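# Place all cartons flat on the low platform

## Task

Get every carton resting flat on the low platform, none stacked on another and none overhanging any platform edge, with each carton keeping the same face on top that it had at the start.

## Robot and tools

Robot: two arms, left_arm and right_arm, each with an identical five-finger right hand (so the hands are not mirrored). Base positions in the scene frame: left_arm (+0.038, +0.673, +0.169) m, right_arm (+0.012, -0.537, +0.168) m, both turned only slightly about z. A post stands behind the arms. Loose objects may occasionally get a brief push from outside.

Frames. Scene frame: origin at table-top height midway between the nominal bases, +z up, +x out over the table, left_arm toward +y (image left/right does not match). Each arm reports its hand pose, velocities and wrist-camera pose in its own base frame; cam_high and the table use the scene frame. The hand point sits 0.05 m in front of the palm and 0.15 m out from the wrist flange; its +z runs along the straightened fingers, +y points out of the palm, +x runs across the palm away from the thumb. Straight fingertips reach 0.06-0.07 m past it along +z and lie 0.06 m behind it along -y. A bracket on the little-finger side of the wrist can strike things, and with fingers level the wrist can hang low enough to touch the table first.

The 28-number row (used by execute_actions and move), all values in [-1, 1], left arm first then right arm. For each arm: dx, dy, dz, rx, ry, rz, then little, ring, middle, index, thumb_bend, thumb_turn, force_limit, speed. The six pose numbers are an offset, not a pose: measured from that arm's Hand target as it stood when the action or move began, along the Hand target's own axes; 1.0 equals 0.6 m or 180 degrees, and rx, ry, rz form one rotation vector. Every row of one action, and every target of one move list, counts from that same starting Hand target; sending the same offset again in a new call moves it further. Zeros for all six ask nothing new of that arm. The eight hand numbers are absolute targets: fingers +1 straight, -1 curled; thumb_bend +1 straight, -1 fully bent; thumb_turn +1 beside the palm, -1 opposite the fingers. force_limit maps -1 to about 0 N and +1 to 10 N (15 N for the two thumb motors); speed rises from nearly zero at -1 to full at +0.48 and stays full to +1. There is no 'unchanged' value: to keep a hand as is, resend the last eight numbers actually carried out for it; if none yet, send its hand_measured six, then hand_force_limit and hand_speed. For grasping, turn the thumb in front of the palm; objects about 0.035-0.065 m thick can be enclosed. For a soft grip close with speed at -0.94 or below. To squeeze harder, raise force_limit and send a target more closed than hand_measured.

Tools.
execute_actions(actions, cameras): actions is a list of actions; each action is up to 15 rows, one per 1/30 s step, and a short one repeats its final row until step 15. Images come back only with an empty actions list or when cameras names them (["all"], names, or []).
move(target, speed, blend, stop_force, zero, blocking, cameras): target is one row or a list of up to 15 rows, each offset from the same starting Hand targets. speed is top path speed in m/s, 0.002 to 3.2, default 0.25 (turning up to twice that in rad/s). blend, in metres, rounds corners in a list; 0 stops at each. stop_force, 4 to 120 N for both arms, ends an arm's path when its wrist sensor feels that much push against its travel; zero (default true) re-zeroes first; blocking=false returns early and cannot be combined with stop_force. All paths are capped at 10 s and do not avoid obstacles or the other arm. The result adds a 'move:' line with the ending (done, off_target, moving, held, fault) and limits (paced = pose clipped, held = steps withheld).
wait(seconds 0-3600, cameras) lets time pass; stop(cameras) brakes a running move; zoom_image(camera, region [x0, y0, x1, y1] in pixels, at most 504 by 504) enlarges part of the newest image of cam_high, cam_left_wrist or cam_right_wrist; show_instructions shows the reference page; zero_wrist_force(arm) re-zeroes that arm's force sensor; finished_scene(scene=1) ends the scene permanently.

Results: end_effector_position (m), end_effector_quat_wxyz, velocities, Hand target (the base for the next offsets; the hand often settles a bit short of it), Joint positions and torques, hand_measured, hand_stopped_by (moving, target, force, stalled, fault), hand_load_n (positive when pushed open; near 0 after a grip is lost), Wrist force and Wrist torque plus the peak since last shown, motor temperatures, and for execute_actions some per-step positions. Images: cam_high 896x504, wrist cameras 672x504.

Limits and hazards. Orientation commands are clipped to 32 degrees from the measured one each step. Joint speed caps: 2.09 rad/s for the shoulder joints, 3.14 for the rest. Torque limits (N m): 306, 306, 139, 50.2, 50.2, 50.2; an outside force near 150 N, or a shoulder/elbow deviating over 7.5 degrees, stops the arm for 10 s. Arms are stiff, so aim only slightly past a contact and approach slowly, ideally with stop_force. Do not steer a wrist close to its own base axis. Motors warn at 70 °C and brake at 85 °C, so avoid long stretched holds. Avoid drops, releasing moving cartons, slams, arm-to-arm contact (including closing one hand on the other), and anything falling or being left off the table.

Each tool is called after "Emit:" as name(argument=value, ...), one argument or row to a line, values as JSON.

Reference images:

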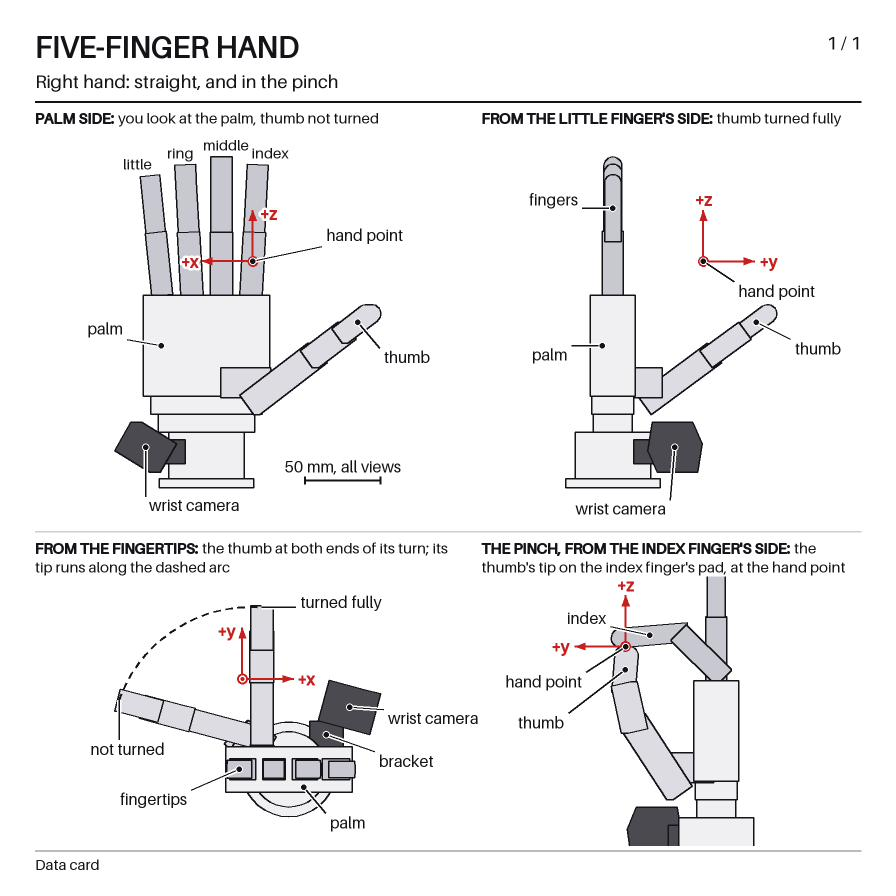

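## Session

Emit:
execute_actions(
  actions=[],
)

Scene clock: 0.00 s.
left_arm: end_effector_position=(+0.8595, -0.7525, -0.0512) hand_measured=(+1.000, +1.000, +1.000, +1.000, +1.000, +1.000) hand_load_n=(+0.0, +0.0, -0.5, +0.0, +0.0, +0.0) hand_stopped_by=(target, target, target, target, target, target) hand_force_limit=0.00 hand_speed=-0.80 end_effector_quat_wxyz=(+0.138, +0.498, +0.832, +0.199) | right_arm: end_effector_position=(+0.7005, +0.0232, -0.0456) hand_measured=(+1.000, +1.000, +1.000, +1.000, +1.000, +1.000) hand_load_n=(+0.0, +0.0, +0.0, +0.0, +0.0, +0.0) hand_stopped_by=(target, target, target, target, target, target) hand_force_limit=0.00 hand_speed=-0.80 end_effector_quat_wxyz=(-0.024, +0.868, +0.494, +0.036)
Joint positions: left_arm=[-1.031 -0.182 0.409 1.282 1.085 -1.507] | right_arm=[-0.177 -0.899 1.761 0.685 1.488 0.36]
Joint velocities: within noise
Joint torques (N m): no reading
Motor temperatures (°C): left_arm=[23 36 28 44 28 34] | right_arm=[31 32 27 29 41 20]
Wrist force (N): no reading
Wrist torque (N m): no reading
Wrist force, peak (N): no reading
Hand target: left_arm +0.8595, -0.7525, -0.0512; +0.138, +0.498, +0.832, +0.199 | right_arm +0.7005, +0.0232, -0.0456; -0.024, +0.868, +0.494, +0.036

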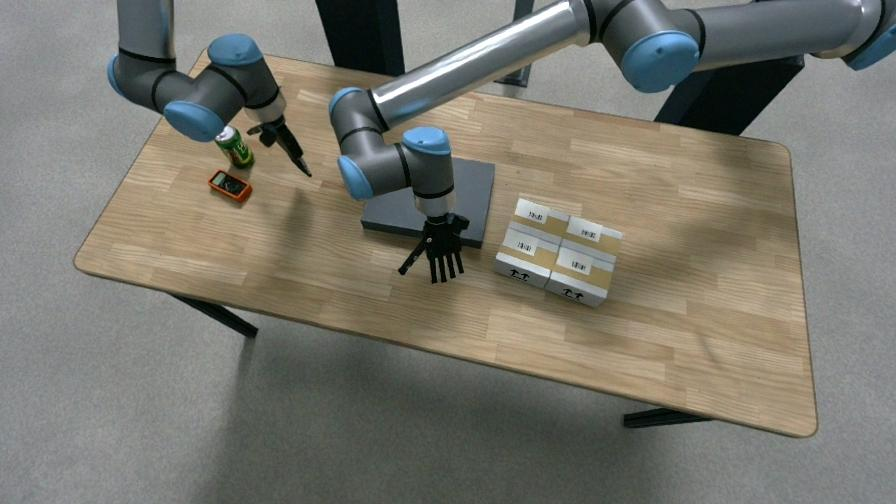

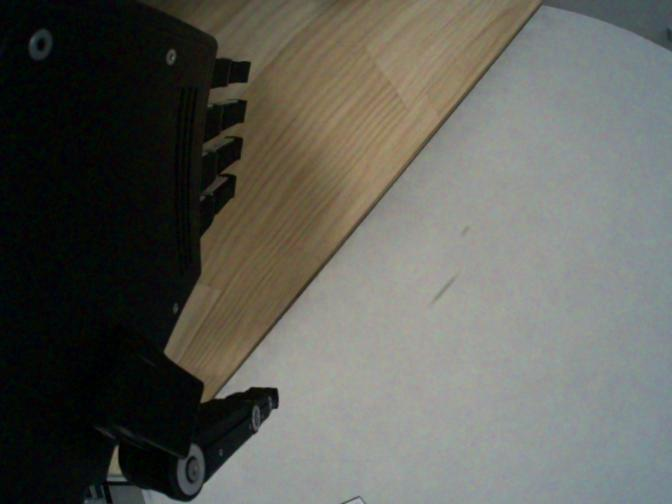

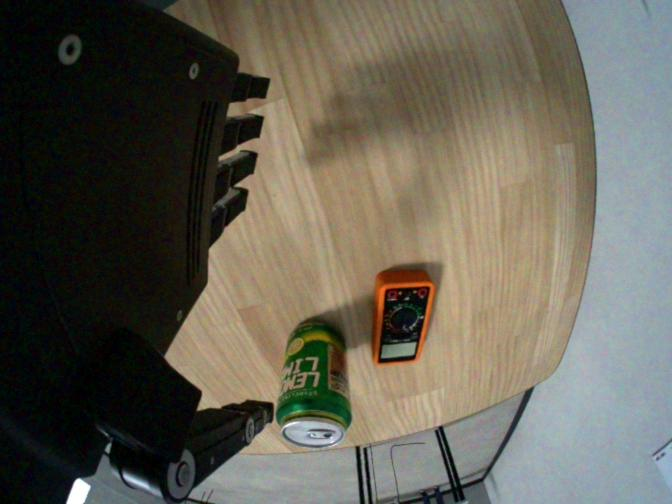

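Emit:
zoom_image(
  camera="cam_high",
  region=[460, 160, 660, 320],
)

Emit:
zoom_image(
  camera="cam_high",
  region=[320, 100, 540, 300],
)

Scaled by 2.520 from the camera's image (finer frame: 1280x720).

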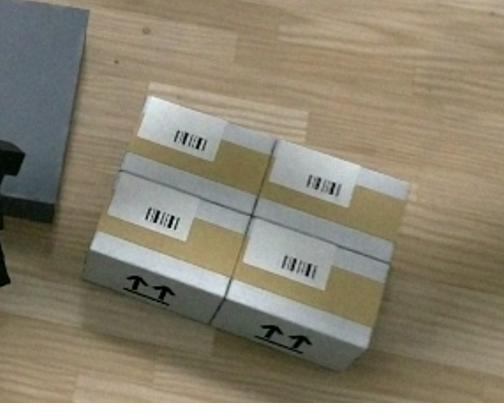

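Scaled by 2.291 from the camera's image (finer frame: 1280x720).

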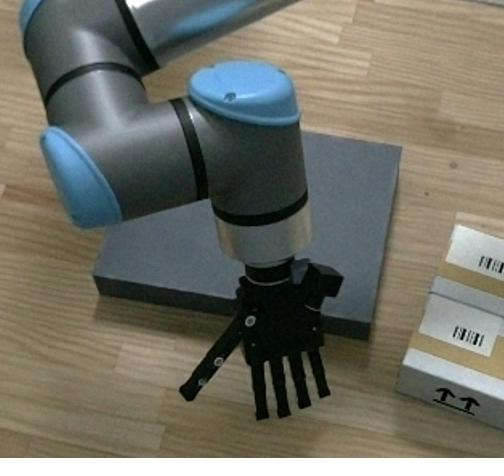

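Emit:
zoom_image(
  camera="cam_high",
  region=[490, 190, 560, 300],
)

Emit:
zoom_image(
  camera="cam_high",
  region=[545, 200, 630, 310],
)

Scaled by 4.582 from the camera's image (finer frame: 1280x720).

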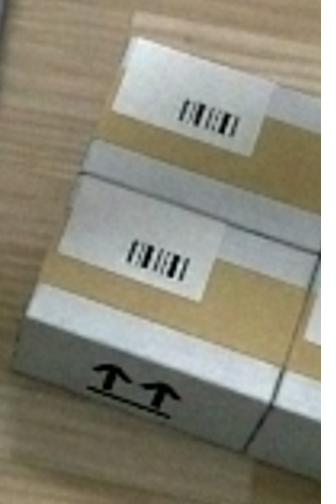

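Scaled by 4.582 from the camera's image (finer frame: 1280x720).

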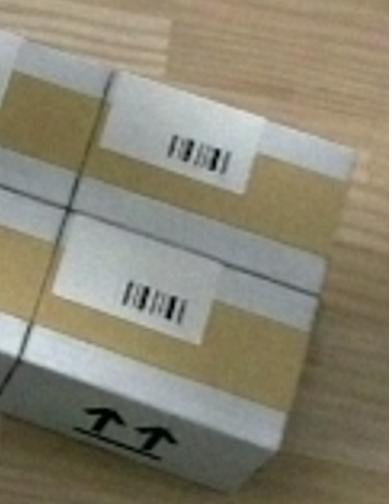

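Emit:
move(
  target=[
    [-0.0067,0.1016,-0.1907,0,0,0,1,1,1,1,1,1,0,-0.8, 0,0,0,0,0,0,1,1,1,1,1,1,0,-0.8],
    [0.8296,0.4486,-0.0406,0.1391,0.0818,-0.2894,1,1,1,1,1,1,0,-0.8, 0,0,0,0,0,0,1,1,1,1,1,1,0,-0.8],
  ],
  blend=0.05,
  speed=0.3,
  cameras=["all"],
)

Scene clock: 246.20 s.
left_arm: end_effector_position=(+0.8263, -0.2027, +0.0807) hand_measured=(+1.000, +1.000, +1.000, +1.000, +1.000, +1.000) hand_load_n=(+0.0, +0.0, +0.0, +0.0, +0.0, +0.0) hand_stopped_by=(target, target, target, target, target, target) hand_force_limit=0.00 hand_speed=-0.80 end_effector_quat_wxyz=(+0.000, +0.075, +0.997, +0.000) | right_arm: end_effector_position=(+0.7005, +0.0232, -0.0456) hand_measured=(+1.000, +1.000, +1.000, +1.000, +1.000, +1.000) hand_load_n=(+0.0, +0.0, +0.0, +0.0, +0.0, +0.0) hand_stopped_by=(target, target, target, target, target, target) hand_force_limit=0.00 hand_speed=-0.80 end_effector_quat_wxyz=(-0.024, +0.868, +0.494, +0.036)
Joint positions: left_arm=[-0.528 -0.801 1.298 1.073 1.571 -1.948] | right_arm=[-0.177 -0.899 1.761 0.685 1.488 0.36]
Joint torques (N m): left_arm=[10.21 -81.64 -37.1 8.51 -2.84 2.82] | right_arm=[4.92 -85.32 -24 4.5 0.08 0.01]
Wrist force (N): left_arm=[0.0 1.4 1.3] | right_arm=[-1.8 -0.3 1.9]
Wrist torque (N m): left_arm=[0.21 -0.09 -0.10] | right_arm=[-0.16 0.21 -0.11]
Wrist force, peak (N): left_arm=[0.5 4.4 1.2] | right_arm=[-2.1 -0.4 2.3]
Hand target: left_arm +0.8263, -0.2026, +0.0806; +0.000, +0.075, +0.997, +0.000 | right_arm +0.7005, +0.0232, -0.0456; -0.024, +0.868, +0.494, +0.036
Off the commanded pose: left_arm 0.000 m, 0 deg | right_arm 0.000 m, 0 deg.
move: done
cam_left_wrist: T_world_to_cam=[[-0.09292, 0.99323, 0.06978, 0.26924], [0.83915, 0.0404, 0.54239, -0.72944], [0.5359, 0.10895, -0.83722, -0.23457]] pos_world=[0.76284, -0.21238, 0.18046]

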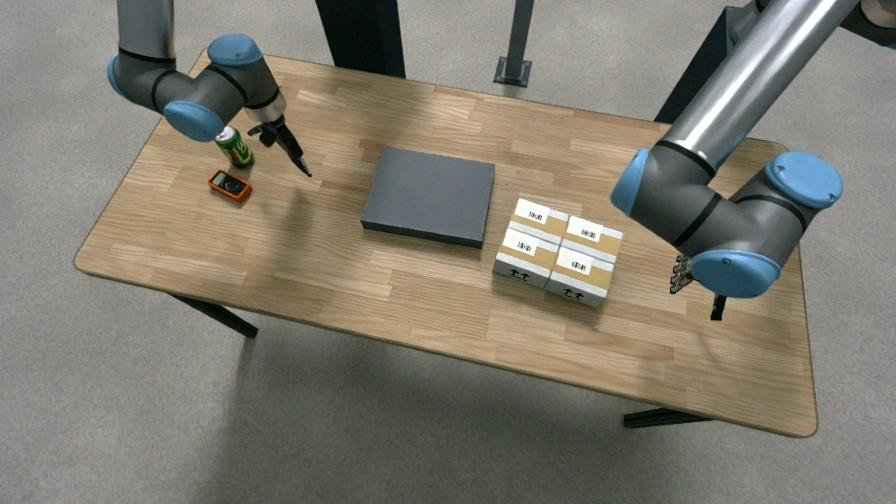

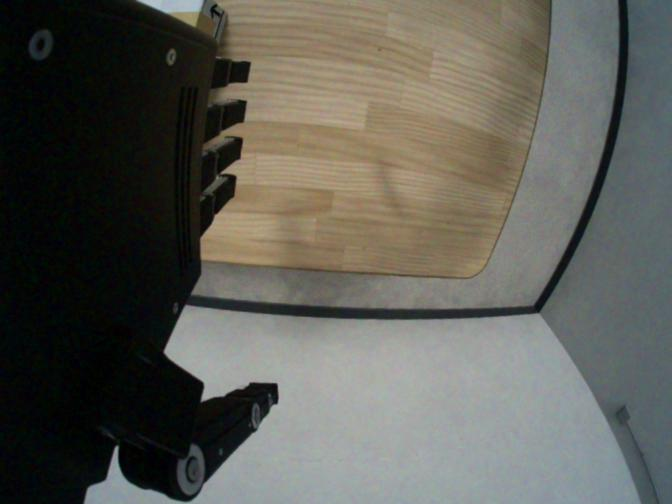

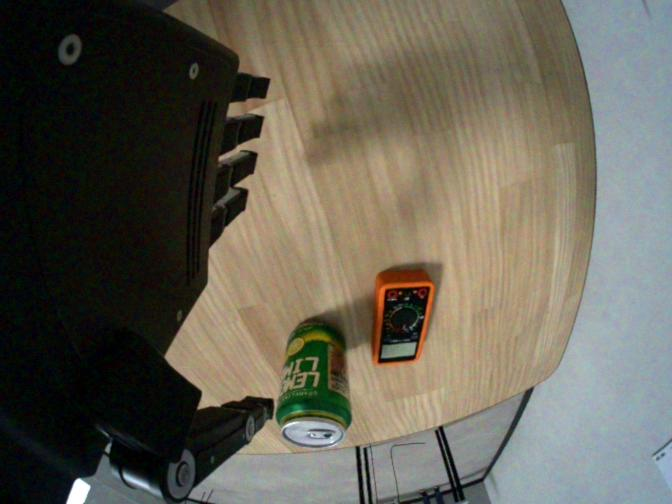

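Emit:
zoom_image(
  camera="cam_high",
  region=[350, 135, 510, 255],
)

Emit:
zoom_image(
  camera="cam_high",
  region=[480, 190, 640, 310],
)

Emit:
zoom_image(
  camera="cam_high",
  region=[600, 140, 850, 330],
)

Scaled by 3.150 from the camera's image (finer frame: 1280x720).

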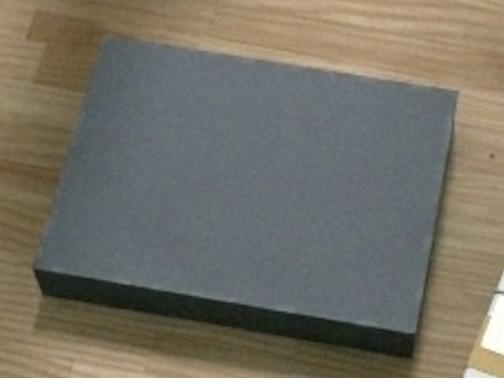

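Scaled by 3.150 from the camera's image (finer frame: 1280x720).

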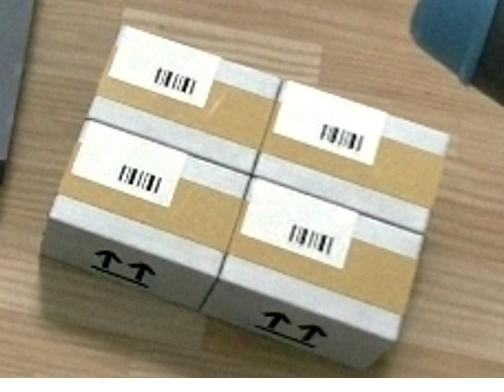

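Scaled by 2.016 from the camera's image (finer frame: 1280x720).

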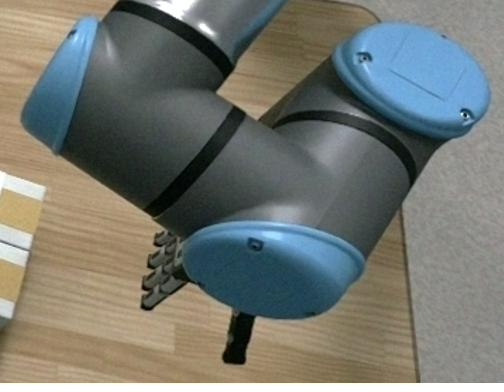

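Emit:
move(
  target=[
    [-0.0147,-0.6510,0.0833,0,0,0.0081,1,1,1,1,1,1,0,-0.8, 0,0,0,0,0,0,1,1,1,1,1,1,0,-0.8],
  ],
  speed=0.3,
  cameras=["all"],
)

Scene clock: 297.50 s.
left_arm: end_effector_position=(+0.7762, -0.5901, +0.0306) hand_measured=(+1.000, +1.000, +1.000, +1.000, +1.000, +1.000) hand_load_n=(+0.0, +0.0, +0.0, +0.0, +0.0, +0.0) hand_stopped_by=(target, target, target, target, target, target) hand_force_limit=0.00 hand_speed=-0.80 end_effector_quat_wxyz=(+0.000, +0.088, +0.996, +0.000) | right_arm: end_effector_position=(+0.7005, +0.0232, -0.0456) hand_measured=(+1.000, +1.000, +1.000, +1.000, +1.000, +1.000) hand_load_n=(+0.0, +0.0, +0.0, +0.0, +0.0, +0.0) hand_stopped_by=(target, target, target, target, target, target) hand_force_limit=0.00 hand_speed=-0.80 end_effector_quat_wxyz=(-0.024, +0.868, +0.494, +0.036)
Joint positions: left_arm=[-0.899 -0.5 0.813 1.257 1.57 -2.293] | right_arm=[-0.177 -0.899 1.761 0.685 1.488 0.36]
Joint torques (N m): left_arm=[6.65 -106.37 -40.29 1.68 1.39 1.9] | right_arm=[4.15 -84.86 -23.9 4.66 0.32 0.02]
Wrist force (N): left_arm=[0.5 1.7 2.0] | right_arm=[-2.3 -0.7 2.4]
Wrist torque (N m): left_arm=[0.22 -0.10 -0.11] | right_arm=[-0.25 0.28 -0.16]
Wrist force, peak (N): left_arm=[0.1 4.4 0.9] | right_arm=[-2.3 -0.5 2.6]
Hand target: left_arm +0.7763, -0.5901, +0.0306; +0.000, +0.088, +0.996, +0.000 | right_arm +0.7005, +0.0232, -0.0456; -0.024, +0.868, +0.494, +0.036
Off the commanded pose: left_arm 0.000 m, 0 deg | right_arm 0.000 m, 0 deg.
move: done
cam_left_wrist: T_world_to_cam=[[-0.06765, 0.99525, 0.07001, 0.63437], [0.84002, 0.01895, 0.54222, -0.65796], [0.53832, 0.09549, -0.83731, -0.21722]] pos_world=[0.71255, -0.59815, 0.13046]

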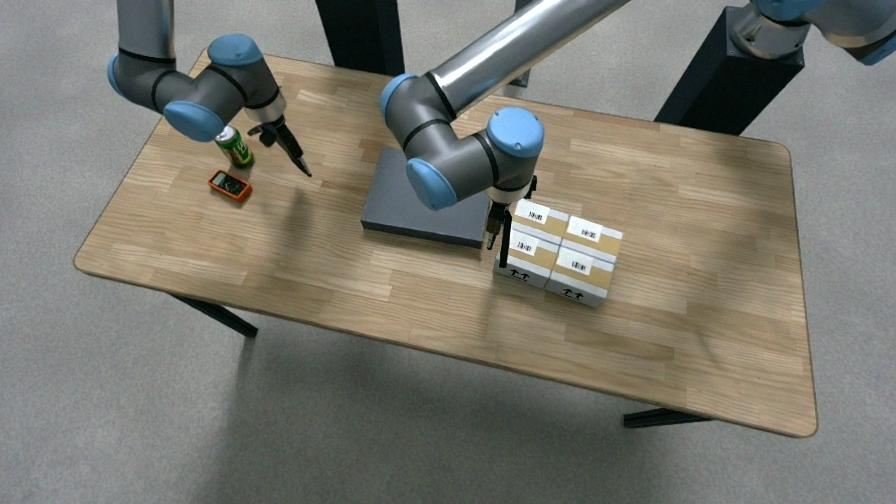

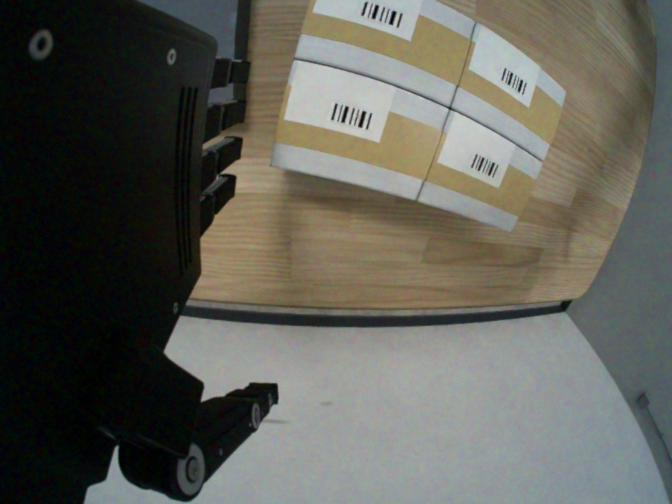

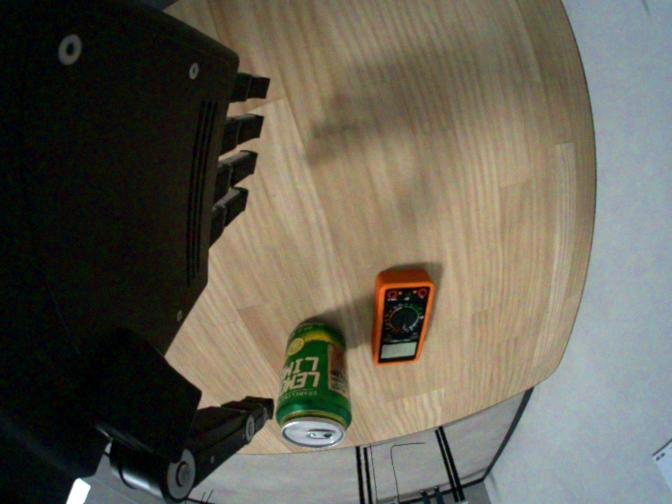

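Emit:
move(
  target=[0,0,0.1967,0,0,0,1,1,1,1,1,1,0,-0.8, 0,0,0,0,0,0,1,1,1,1,1,1,0,-0.8],
  speed=0.12,
  stop_force=12,
  cameras=["cam_high","cam_left_wrist"],
)

Scene clock: 310.20 s.
left_arm: end_effector_position=(+0.7764, -0.5901, -0.0874) hand_measured=(+1.000, +1.000, +1.000, +1.000, +1.000, +1.000) hand_load_n=(+0.0, +0.0, +0.0, +0.0, +0.0, +0.0) hand_stopped_by=(target, target, target, target, target, target) hand_force_limit=0.00 hand_speed=-0.80 end_effector_quat_wxyz=(+0.000, +0.088, +0.996, +0.000) | right_arm: end_effector_position=(+0.7005, +0.0232, -0.0456) hand_measured=(+1.000, +1.000, +1.000, +1.000, +1.000, +1.000) hand_load_n=(+0.0, +0.0, +0.0, +0.0, +0.0, +0.0) hand_stopped_by=(target, target, target, target, target, target) hand_force_limit=0.00 hand_speed=-0.80 end_effector_quat_wxyz=(-0.024, +0.868, +0.494, +0.036)
Joint positions: left_arm=[-0.898 -0.403 0.839 1.134 1.57 -2.293] | right_arm=[-0.177 -0.899 1.761 0.685 1.488 0.36]
Joint torques (N m): left_arm=[19.08 -126.56 -41.59 7.84 1.16 3.14] | right_arm=[3.11 -85.25 -24.52 4.49 0.27 -0.01]
Wrist force (N): left_arm=[0.4 1.1 1.1] | right_arm=[-2.0 -0.7 2.6]
Wrist torque (N m): left_arm=[0.13 0.00 -0.19] | right_arm=[-0.27 0.23 -0.14]
Wrist force, peak (N): left_arm=[0.6 1.9 1.9] | right_arm=[-2.3 -0.6 2.9]
Hand target: left_arm +0.7764, -0.5901, -0.0874; +0.000, +0.088, +0.996, +0.000 | right_arm +0.7005, +0.0232, -0.0456; -0.024, +0.868, +0.494, +0.036
Off the commanded pose: left_arm 0.000 m, 0 deg | right_arm 0.000 m, 0 deg.
move: done
cam_left_wrist: T_world_to_cam=[[-0.06768, 0.99526, 0.06987, 0.64269], [0.84002, 0.01906, 0.54222, -0.59402], [0.53832, 0.09539, -0.83732, -0.31627]] pos_world=[0.71275, -0.59815, 0.01237]

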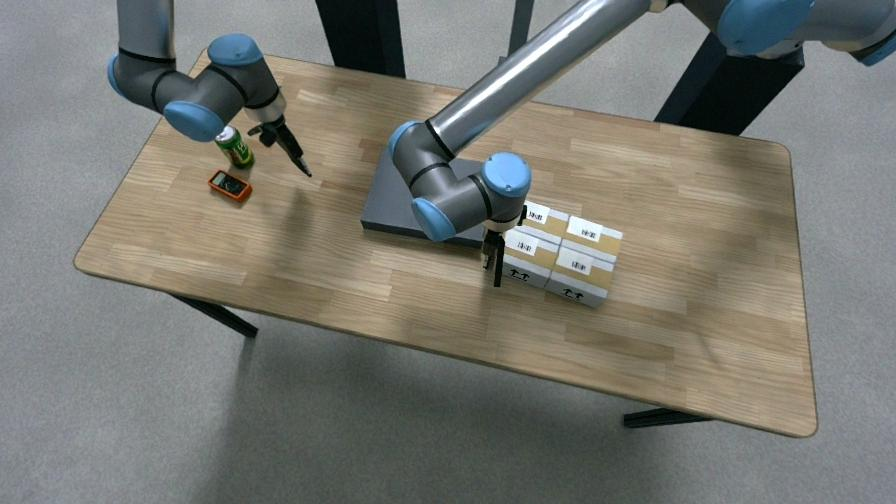

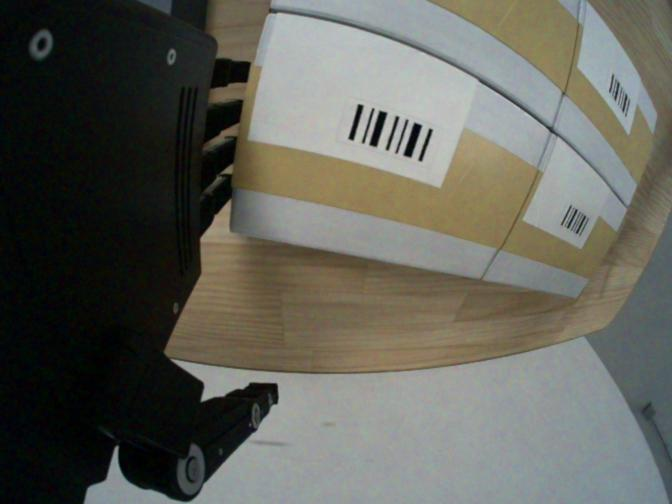

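Emit:
move(
  target=[0,0.125,0,0,0,0,1,1,1,1,1,1,0,-0.8, 0,0,0,0,0,0,1,1,1,1,1,1,0,-0.8],
  speed=0.06,
  stop_force=25,
  cameras=["cam_high","cam_left_wrist"],
)

Scene clock: 316.10 s.
left_arm: end_effector_position=(+0.7895, -0.5163, -0.0874) hand_measured=(+1.000, +1.000, +1.000, +1.000, +1.000, +1.000) hand_load_n=(+0.0, +0.0, +0.0, +0.0, -0.5, +0.0) hand_stopped_by=(target, target, target, target, target, target) hand_force_limit=0.00 hand_speed=-0.80 end_effector_quat_wxyz=(+0.000, +0.088, +0.996, +0.000) | right_arm: end_effector_position=(+0.7005, +0.0232, -0.0456) hand_measured=(+1.000, +1.000, +1.000, +1.000, +1.000, +1.000) hand_load_n=(+0.0, +0.0, +0.0, +0.0, +0.0, +0.0) hand_stopped_by=(target, target, target, target, target, target) hand_force_limit=0.00 hand_speed=-0.80 end_effector_quat_wxyz=(-0.024, +0.868, +0.494, +0.036)
Joint positions: left_arm=[-0.837 -0.472 0.982 1.06 1.57 -2.231] | right_arm=[-0.177 -0.899 1.761 0.685 1.488 0.36]
Joint torques (N m): left_arm=[-21.95 -96.66 -40.57 7.53 2.32 -2.78] | right_arm=[4.54 -86.31 -23.92 4.87 -0.16 -0.07]
Wrist force (N): left_arm=[0.4 0.9 1.5] | right_arm=[-2.3 -0.7 2.8]
Wrist torque (N m): left_arm=[0.12 -0.09 -0.10] | right_arm=[-0.27 0.26 -0.16]
Wrist force, peak (N): left_arm=[-0.3 -0.2 3.2] | right_arm=[-2.8 -0.7 2.6]
Hand target: left_arm +0.7895, -0.5163, -0.0874; +0.000, +0.088, +0.996, +0.000 | right_arm +0.7005, +0.0232, -0.0456; -0.024, +0.868, +0.494, +0.036
Off the commanded pose: left_arm 0.000 m, 0 deg | right_arm 0.000 m, 0 deg.
move: done
cam_left_wrist: T_world_to_cam=[[-0.06768, 0.99526, 0.06987, 0.57012], [0.84002, 0.01906, 0.54222, -0.60649], [0.53832, 0.09539, -0.83732, -0.33028]] pos_world=[0.72585, -0.52435, 0.01247]

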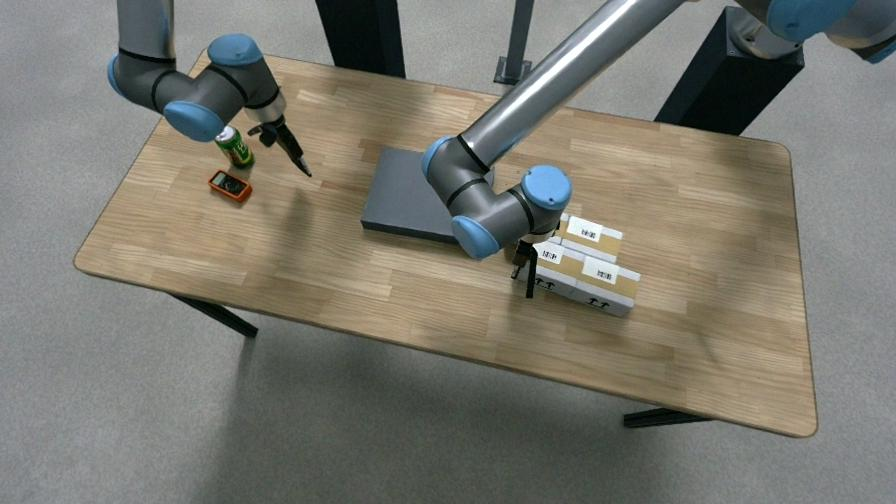

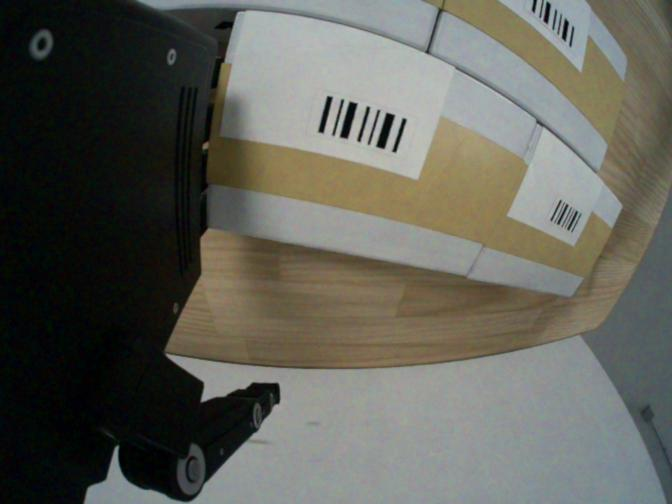

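Emit:
move(
  target=[
    [0,-0.0333,0,0,0,0,1,1,1,1,1,1,0,-0.8, 0,0,0,0,0,0,1,1,1,1,1,1,0,-0.8],
    [0,-0.0333,-0.1833,0,0,0,1,1,1,1,1,1,0,-0.8, 0,0,0,0,0,0,1,1,1,1,1,1,0,-0.8],
    [0.1943,-0.1258,-0.1833,0,0,0,1,1,1,1,1,1,0,-0.8, 0,0,0,0,0,0,1,1,1,1,1,1,0,-0.8],
    [0.1943,-0.1258,0,0,0,0,1,1,1,1,1,1,0,-0.8, 0,0,0,0,0,0,1,1,1,1,1,1,0,-0.8],
  ],
  speed=0.15,
  blend=[0.008,0.02,0.02,0],
  cameras=["cam_high","cam_left_wrist"],
)

Scene clock: 327.03 s.
left_arm: end_effector_position=(+0.6615, -0.5701, -0.0875) hand_measured=(+1.000, +1.000, +1.000, +1.000, +1.000, +1.000) hand_load_n=(+0.0, +0.0, +0.0, +0.0, +0.0, +0.0) hand_stopped_by=(target, target, target, target, target, target) hand_force_limit=0.00 hand_speed=-0.80 end_effector_quat_wxyz=(+0.000, +0.088, +0.996, +0.000) | right_arm: end_effector_position=(+0.7005, +0.0232, -0.0456) hand_measured=(+1.000, +1.000, +1.000, +1.000, +1.000, +1.000) hand_load_n=(+0.0, +0.0, +0.0, +0.0, +0.0, +0.0) hand_stopped_by=(target, target, target, target, target, target) hand_force_limit=0.00 hand_speed=-0.80 end_effector_quat_wxyz=(-0.024, +0.868, +0.494, +0.036)
Joint positions: left_arm=[-0.987 -0.569 1.186 0.953 1.57 -2.382] | right_arm=[-0.177 -0.899 1.761 0.685 1.488 0.36]
Joint torques (N m): left_arm=[19.35 -115.77 -36.37 7.45 -3.02 2.91] | right_arm=[3.84 -86.84 -24.28 4.54 -0.06 -0.1]
Wrist force (N): left_arm=[0.1 1.4 1.1] | right_arm=[-2.5 -0.5 2.6]
Wrist torque (N m): left_arm=[0.20 0.02 0.01] | right_arm=[-0.24 0.30 -0.16]
Wrist force, peak (N): left_arm=[0.4 2.9 1.3] | right_arm=[-2.5 -0.7 2.8]
Hand target: left_arm +0.6615, -0.5702, -0.0875; +0.000, +0.088, +0.996, +0.000 | right_arm +0.7005, +0.0232, -0.0456; -0.024, +0.868, +0.494, +0.036
Off the commanded pose: left_arm 0.000 m, 0 deg | right_arm 0.000 m, 0 deg.
move: done
cam_left_wrist: T_world_to_cam=[[-0.06768, 0.99526, 0.06988, 0.61501], [0.84002, 0.01905, 0.54222, -0.49784], [0.53832, 0.09539, -0.83732, -0.25641]] pos_world=[0.59785, -0.57815, 0.01227]

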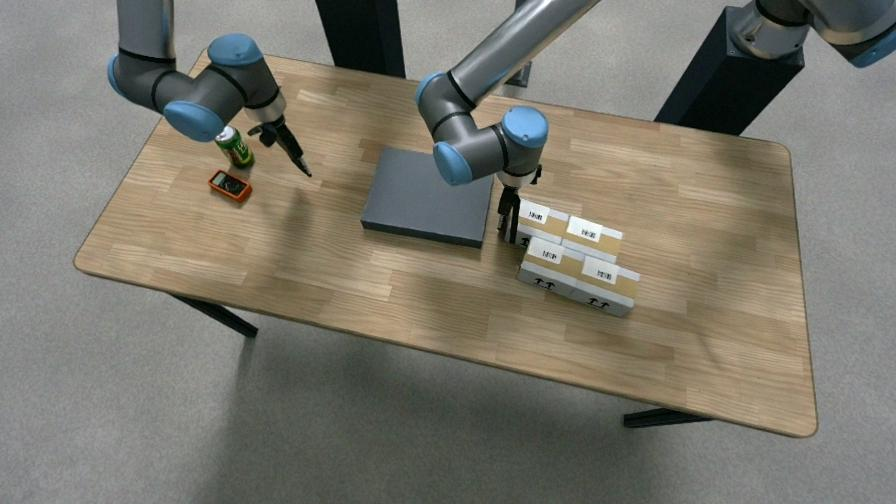

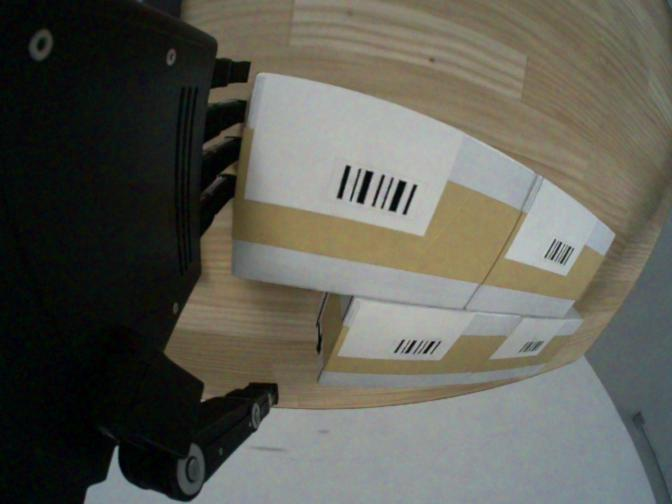

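Emit:
move(
  target=[0,0.0917,0,0,0,0,1,1,1,1,1,1,0,-0.8, 0,0,0,0,0,0,1,1,1,1,1,1,0,-0.8],
  speed=0.06,
  stop_force=25,
)

Emit:
move(
  target=[
    [0,-0.0333,0,0,0,0,1,1,1,1,1,1,0,-0.8, 0,0,-0.1333,0,0,0,1,1,1,1,1,1,0,-0.8],
    [0,-0.0333,-0.2333,0,0,0,1,1,1,1,1,1,0,-0.8, 0,0,-0.1333,0,0,0,1,1,1,1,1,1,0,-0.8],
  ],
  speed=0.15,
  blend=[0.008,0],
  cameras=["cam_high","cam_left_wrist"],
)

Scene clock: 334.83 s.
left_arm: end_effector_position=(+0.6712, -0.5160, -0.0875) hand_measured=(+1.000, +1.000, +1.000, +1.000, +1.000, +1.000) hand_load_n=(+0.0, +0.0, +0.0, +0.0, +0.0, +0.0) hand_stopped_by=(target, target, target, target, target, target) hand_force_limit=0.00 hand_speed=-0.80 end_effector_quat_wxyz=(+0.000, +0.088, +0.996, +0.000) | right_arm: end_effector_position=(+0.7005, +0.0232, -0.0456) hand_measured=(+1.000, +1.000, +1.000, +1.000, +1.000, +1.000) hand_load_n=(+0.0, +0.0, +0.0, +0.0, -0.5, +0.0) hand_stopped_by=(target, target, target, target, target, target) hand_force_limit=0.00 hand_speed=-0.80 end_effector_quat_wxyz=(-0.024, +0.868, +0.494, +0.036)
Joint positions: left_arm=[-0.942 -0.612 1.277 0.905 1.57 -2.336] | right_arm=[-0.177 -0.899 1.761 0.685 1.488 0.36]
Joint torques (N m): left_arm=[-23.44 -86.37 -36.33 7.77 0.54 -2.83] | right_arm=[3.06 -86.64 -24.03 4.69 -0.09 -0.15]
Wrist force (N): left_arm=[0.4 1.1 1.4] | right_arm=[-2.2 -0.6 2.3]
Wrist torque (N m): left_arm=[0.16 -0.03 -0.14] | right_arm=[-0.24 0.25 -0.14]
Wrist force, peak (N): left_arm=[0.3 -1.0 3.1] | right_arm=[-2.5 -0.9 3.0]
Hand target: left_arm +0.6712, -0.5160, -0.0875; +0.000, +0.088, +0.996, +0.000 | right_arm +0.7005, +0.0232, -0.0456; -0.024, +0.868, +0.494, +0.036
Off the commanded pose: left_arm 0.000 m, 0 deg | right_arm 0.000 m, 0 deg.
move: done

Scene clock: 336.63 s.
left_arm: end_effector_position=(+0.6676, -0.5357, +0.0526) hand_measured=(+1.000, +1.000, +1.000, +1.000, +1.000, +1.000) hand_load_n=(+0.0, +0.0, +0.0, +0.0, +0.0, +0.0) hand_stopped_by=(target, target, target, target, target, target) hand_force_limit=0.00 hand_speed=-0.80 end_effector_quat_wxyz=(+0.000, +0.088, +0.996, +0.000) | right_arm: end_effector_position=(+0.6975, +0.0170, +0.0341) hand_measured=(+1.000, +1.000, +1.000, +1.000, +1.000, +1.000) hand_load_n=(+0.0, +0.0, +0.0, +0.0, +0.0, +0.0) hand_stopped_by=(target, target, target, target, target, target) hand_force_limit=0.00 hand_speed=-0.80 end_effector_quat_wxyz=(-0.024, +0.868, +0.494, +0.036)
Joint positions: left_arm=[-0.959 -0.727 1.216 1.082 1.57 -2.353] | right_arm=[-0.188 -0.999 1.75 0.797 1.487 0.349]
Joint torques (N m): left_arm=[14.14 -84.01 -26.72 1.44 0.14 -0.82] | right_arm=[16.37 -62.95 -19.99 6.51 -1.27 2.6]
Wrist force (N): left_arm=[0.3 1.6 1.8] | right_arm=[-2.4 -0.7 2.6]
Wrist torque (N m): left_arm=[0.17 -0.08 0.10] | right_arm=[-0.27 0.27 0.03]
Wrist force, peak (N): left_arm=[-0.1 0.6 2.8] | right_arm=[-2.6 -0.5 4.3]
Hand target: left_arm +0.6676, -0.5356, +0.0525; +0.000, +0.088, +0.996, +0.000 | right_arm +0.6975, +0.0170, +0.0341; -0.024, +0.868, +0.494, +0.036
Off the commanded pose: left_arm 0.000 m, 0 deg | right_arm 0.000 m, 0 deg.
move: done
cam_left_wrist: T_world_to_cam=[[-0.06763, 0.99527, 0.06979, 0.57129], [0.83994, 0.01905, 0.54234, -0.57956], [0.53844, 0.0953, -0.83726, -0.14581]] pos_world=[0.60395, -0.54365, 0.15237]

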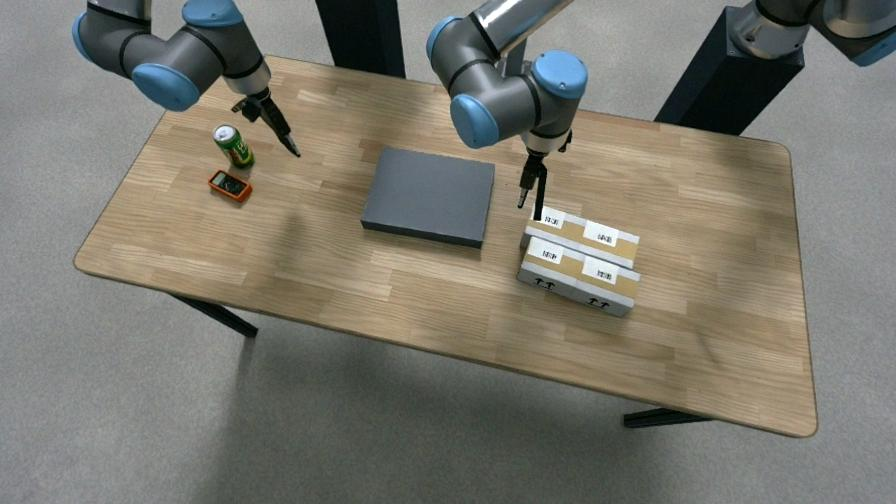

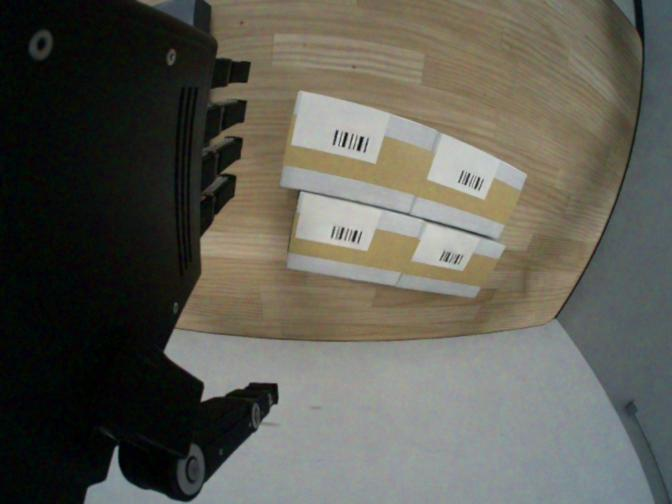

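Emit:
zoom_image(
  camera="cam_high",
  region=[505, 195, 655, 325],
)

Emit:
zoom_image(
  camera="cam_left_wrist",
  region=[270, 80, 540, 310],
)

Scaled by 3.360 from the camera's image (finer frame: 1280x720).

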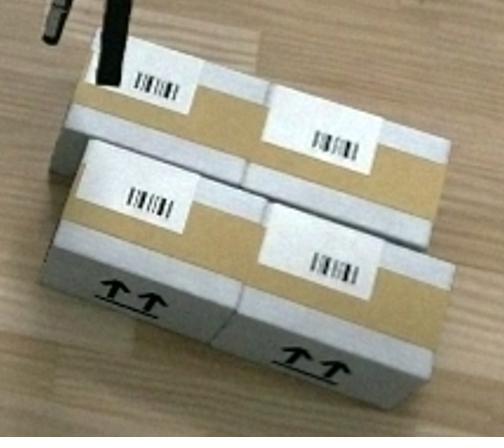

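Scaled by 1.867 from the camera's image (finer frame: 960x720).

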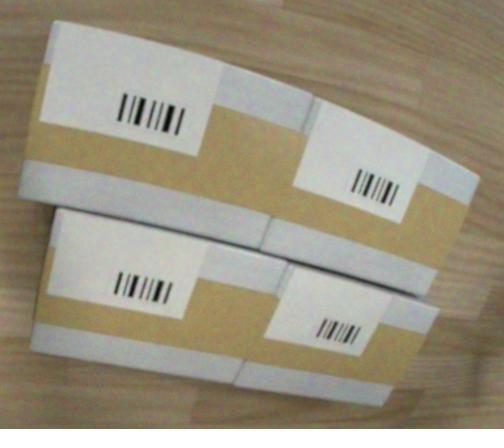

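Emit:
move(
  target=[-0.1805,0.6160,0,0,0,0,-1,-1,-1,-1,1,1,0,0, 0,0,0,0,0,0,1,1,1,1,1,1,0,-0.8],
  speed=0.3,
)

Emit:
move(
  target=[0,0,0,0,0,0,-1,-1,-1,-1,1,1,0,0, 0.8673,-0.4817,0.0778,-0.0173,-0.0234,0.3592,-1,-1,-1,-1,1,1,0,0],
  speed=0.3,
  cameras=["all"],
)

Scene clock: 387.47 s.
left_arm: end_effector_position=(+0.8390, -0.1908, +0.0525) hand_measured=(-1.000, -1.000, -1.000, +1.000, +1.000, +1.000) hand_load_n=(+0.0, +0.0, +0.0, +0.0, +0.0, +0.0) hand_stopped_by=(target, target, target, fault, target, target) hand_force_limit=0.00 hand_speed=0.00 end_effector_quat_wxyz=(+0.000, +0.088, +0.996, +0.000) | right_arm: end_effector_position=(+0.6975, +0.0170, +0.0341) hand_measured=(+1.000, +1.000, +1.000, +1.000, +1.000, +1.000) hand_load_n=(+0.0, +0.0, +0.0, +0.0, +0.0, +0.0) hand_stopped_by=(target, target, target, target, target, target) hand_force_limit=0.00 hand_speed=-0.80 end_effector_quat_wxyz=(-0.024, +0.868, +0.494, +0.036)
Joint positions: left_arm=[-0.508 -0.767 1.291 1.046 1.571 -1.902] | right_arm=[-0.188 -0.999 1.75 0.797 1.487 0.349]
Joint torques (N m): left_arm=[6.63 -109.82 -26 1.3 3.82 0.35] | right_arm=[15.48 -63.24 -19.94 6.89 0.97 2.65]
Wrist force (N): left_arm=[0.6 1.1 1.3] | right_arm=[-2.7 -0.8 2.8]
Wrist torque (N m): left_arm=[0.19 -0.21 0.16] | right_arm=[-0.30 0.31 0.00]
Wrist force, peak (N): left_arm=[-0.3 4.4 1.5] | right_arm=[-3.1 -1.0 3.0]
Hand target: left_arm +0.8391, -0.1908, +0.0526; +0.000, +0.088, +0.996, +0.000 | right_arm +0.6975, +0.0170, +0.0341; -0.024, +0.868, +0.494, +0.036
Off the commanded pose: left_arm 0.000 m, 0 deg | right_arm 0.000 m, 0 deg.
move: done

Scene clock: 390.03 s.
left_arm: end_effector_position=(+0.8391, -0.1908, +0.0526) hand_measured=(-1.000, -1.000, -1.000, +1.000, +1.000, +1.000) hand_load_n=(+0.0, +0.0, +0.0, +0.0, -0.5, +0.0) hand_stopped_by=(target, target, target, fault, target, target) hand_force_limit=0.00 hand_speed=0.00 end_effector_quat_wxyz=(+0.000, +0.088, +0.996, +0.000) | right_arm: end_effector_position=(+0.7157, +0.6137, +0.0343) hand_measured=(-1.000, -1.000, -1.000, -1.000, +1.000, +1.000) hand_load_n=(+0.0, +0.0, +0.0, +0.0, +0.0, +0.0) hand_stopped_by=(target, target, target, target, target, target) hand_force_limit=0.00 hand_speed=0.00 end_effector_quat_wxyz=(+0.000, +0.999, -0.047, +0.000)
Joint positions: left_arm=[-0.508 -0.767 1.291 1.046 1.571 -1.902] | right_arm=[0.555 -0.43 0.668 1.333 1.571 2.22]
Joint torques (N m): left_arm=[18.77 -110.51 -25.66 0.94 3.74 2.04] | right_arm=[10.61 -121.99 -47.29 5.18 -0.64 3.02]
Wrist force (N): left_arm=[0.4 1.5 1.7] | right_arm=[-2.7 -1.0 3.0]
Wrist torque (N m): left_arm=[0.22 -0.18 0.15] | right_arm=[-0.30 0.34 0.00]
Wrist force, peak (N): left_arm=[0.6 1.7 1.9] | right_arm=[-5.3 0.5 2.9]
Hand target: left_arm +0.8391, -0.1908, +0.0526; +0.000, +0.088, +0.996, +0.000 | right_arm +0.7156, +0.6138, +0.0344; +0.000, +0.999, -0.047, +0.000
Off the commanded pose: left_arm 0.000 m, 0 deg | right_arm 0.000 m, 0 deg.
move: done
cam_left_wrist: T_world_to_cam=[[-0.06768, 0.99526, 0.06987, 0.23974], [0.84002, 0.01906, 0.54222, -0.73021], [0.53832, 0.09539, -0.83732, -0.27089]] pos_world=[0.77545, -0.19885, 0.15237]
cam_right_wrist: T_world_to_cam=[[0.19178, -0.98142, 0.0056, 0.45881], [-0.85733, -0.16475, 0.48769, 0.70031], [-0.4777, -0.09833, -0.873, 0.55003]] pos_world=[0.77516, 0.61975, 0.13607]

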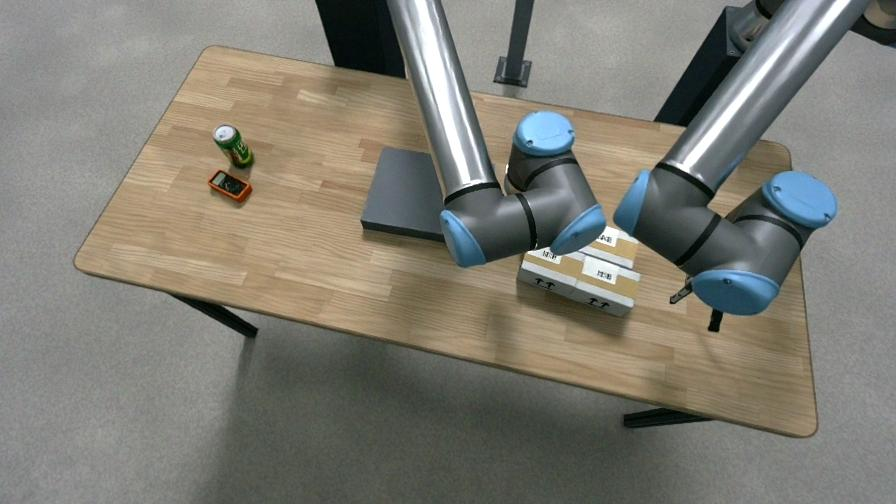

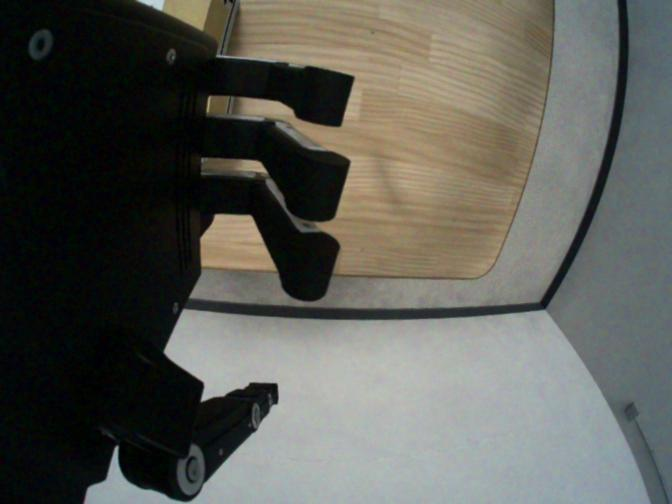

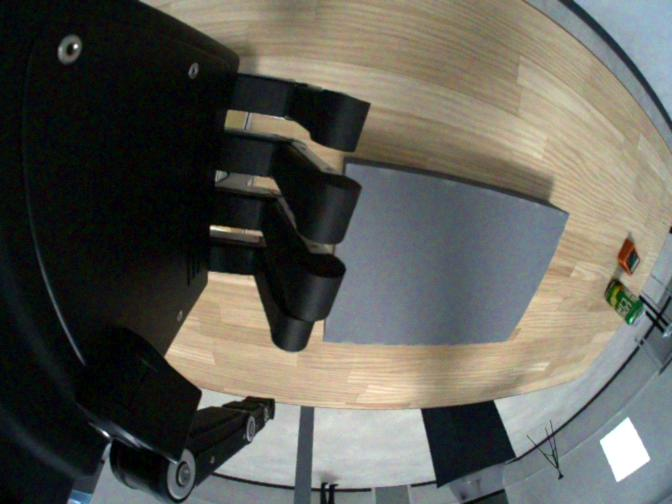

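Emit:
move(
  target=[
    [0.058,-0.099,0,0,0,0.5,1,1,1,1,1,1,0,0, 0,0,0,0,0,0,-1,-1,-1,-1,1,1,0,0],
    [0.116,-0.1985,0,0,0,1.0,1,1,1,1,1,1,0,0, 0,0,0,0,0,0,-1,-1,-1,-1,1,1,0,0],
  ],
  speed=0.4,
  blend=[0.03,0],
  cameras=["all"],
)

Scene clock: 410.67 s.
left_arm: end_effector_position=(+0.7496, -0.2960, +0.0525) hand_measured=(+1.000, +1.000, +1.000, +1.000, +1.000, +1.000) hand_load_n=(+0.0, +0.0, +0.0, +0.0, +0.0, +0.0) hand_stopped_by=(target, target, target, fault, target, target) hand_force_limit=0.00 hand_speed=0.00 end_effector_quat_wxyz=(+0.000, +0.996, -0.088, +0.000) | right_arm: end_effector_position=(+0.7156, +0.6138, +0.0344) hand_measured=(-1.000, -1.000, -1.000, -1.000, +1.000, +1.000) hand_load_n=(+0.0, +0.0, +0.0, +0.0, +0.0, +0.0) hand_stopped_by=(target, target, target, target, target, target) hand_force_limit=0.00 hand_speed=0.00 end_effector_quat_wxyz=(+0.000, +0.999, -0.047, +0.000)
Joint positions: left_arm=[-0.51 -0.779 1.313 1.036 1.571 1.238] | right_arm=[0.555 -0.43 0.667 1.333 1.57 2.22]
Joint torques (N m): left_arm=[19.56 -109.23 -25.34 1.71 3.59 2.19] | right_arm=[16.27 -107.17 -46.42 7.49 -1.33 3.77]
Wrist force (N): left_arm=[0.0 1.2 1.6] | right_arm=[-2.9 -0.9 3.1]
Wrist torque (N m): left_arm=[0.13 -0.14 0.15] | right_arm=[-0.30 0.36 -0.03]
Wrist force, peak (N): left_arm=[0.3 1.6 1.9] | right_arm=[-3.0 -0.9 3.3]
Hand target: left_arm +0.7496, -0.2958, +0.0526; +0.000, +0.996, -0.088, +0.000 | right_arm +0.7156, +0.6138, +0.0344; +0.000, +0.999, -0.047, +0.000
Off the commanded pose: left_arm 0.000 m, 0 deg | right_arm 0.000 m, 0 deg.
move: done
cam_left_wrist: T_world_to_cam=[[0.06765, -0.99525, 0.07004, -0.35226], [-0.84065, -0.01905, 0.54124, 0.59554], [-0.53734, -0.0955, -0.83794, 0.53706]] pos_world=[0.81305, -0.28795, 0.15237]
cam_right_wrist: T_world_to_cam=[[0.19164, -0.98145, 0.00554, 0.45904], [-0.85729, -0.16464, 0.48779, 0.70017], [-0.47783, -0.09823, -0.87294, 0.55015]] pos_world=[0.77516, 0.61985, 0.13617]

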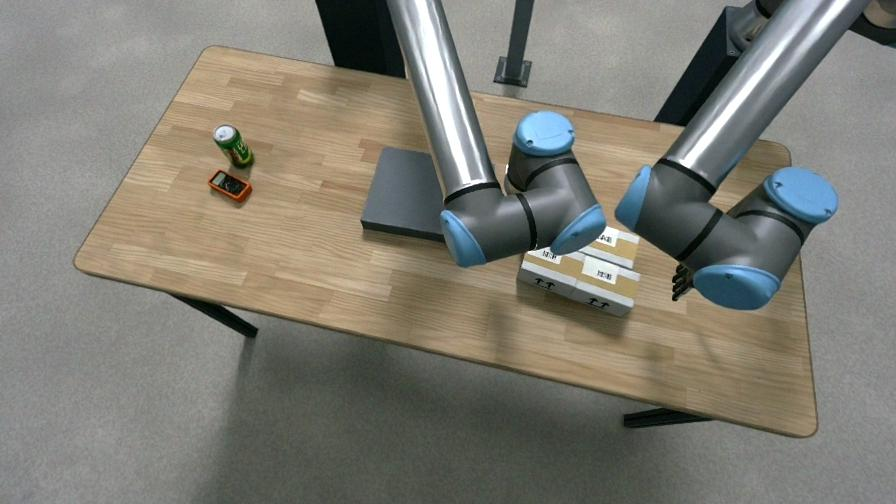

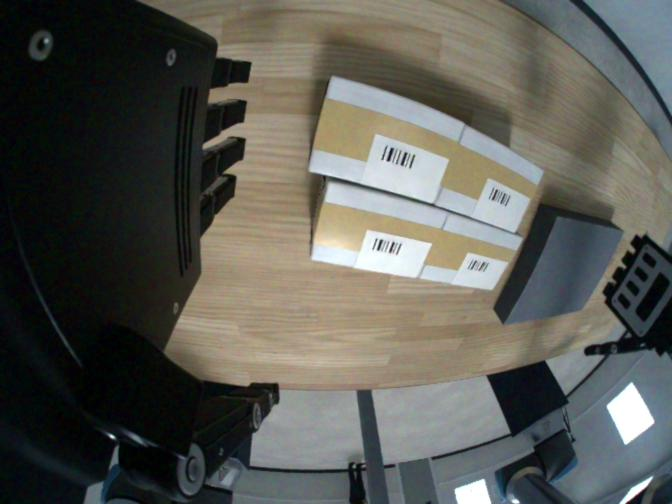

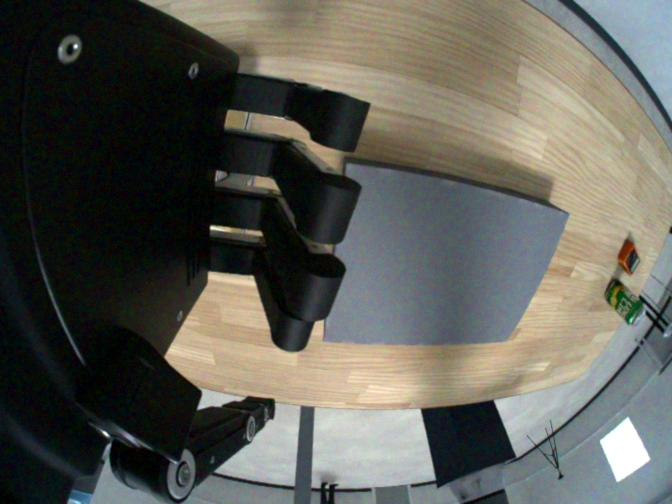

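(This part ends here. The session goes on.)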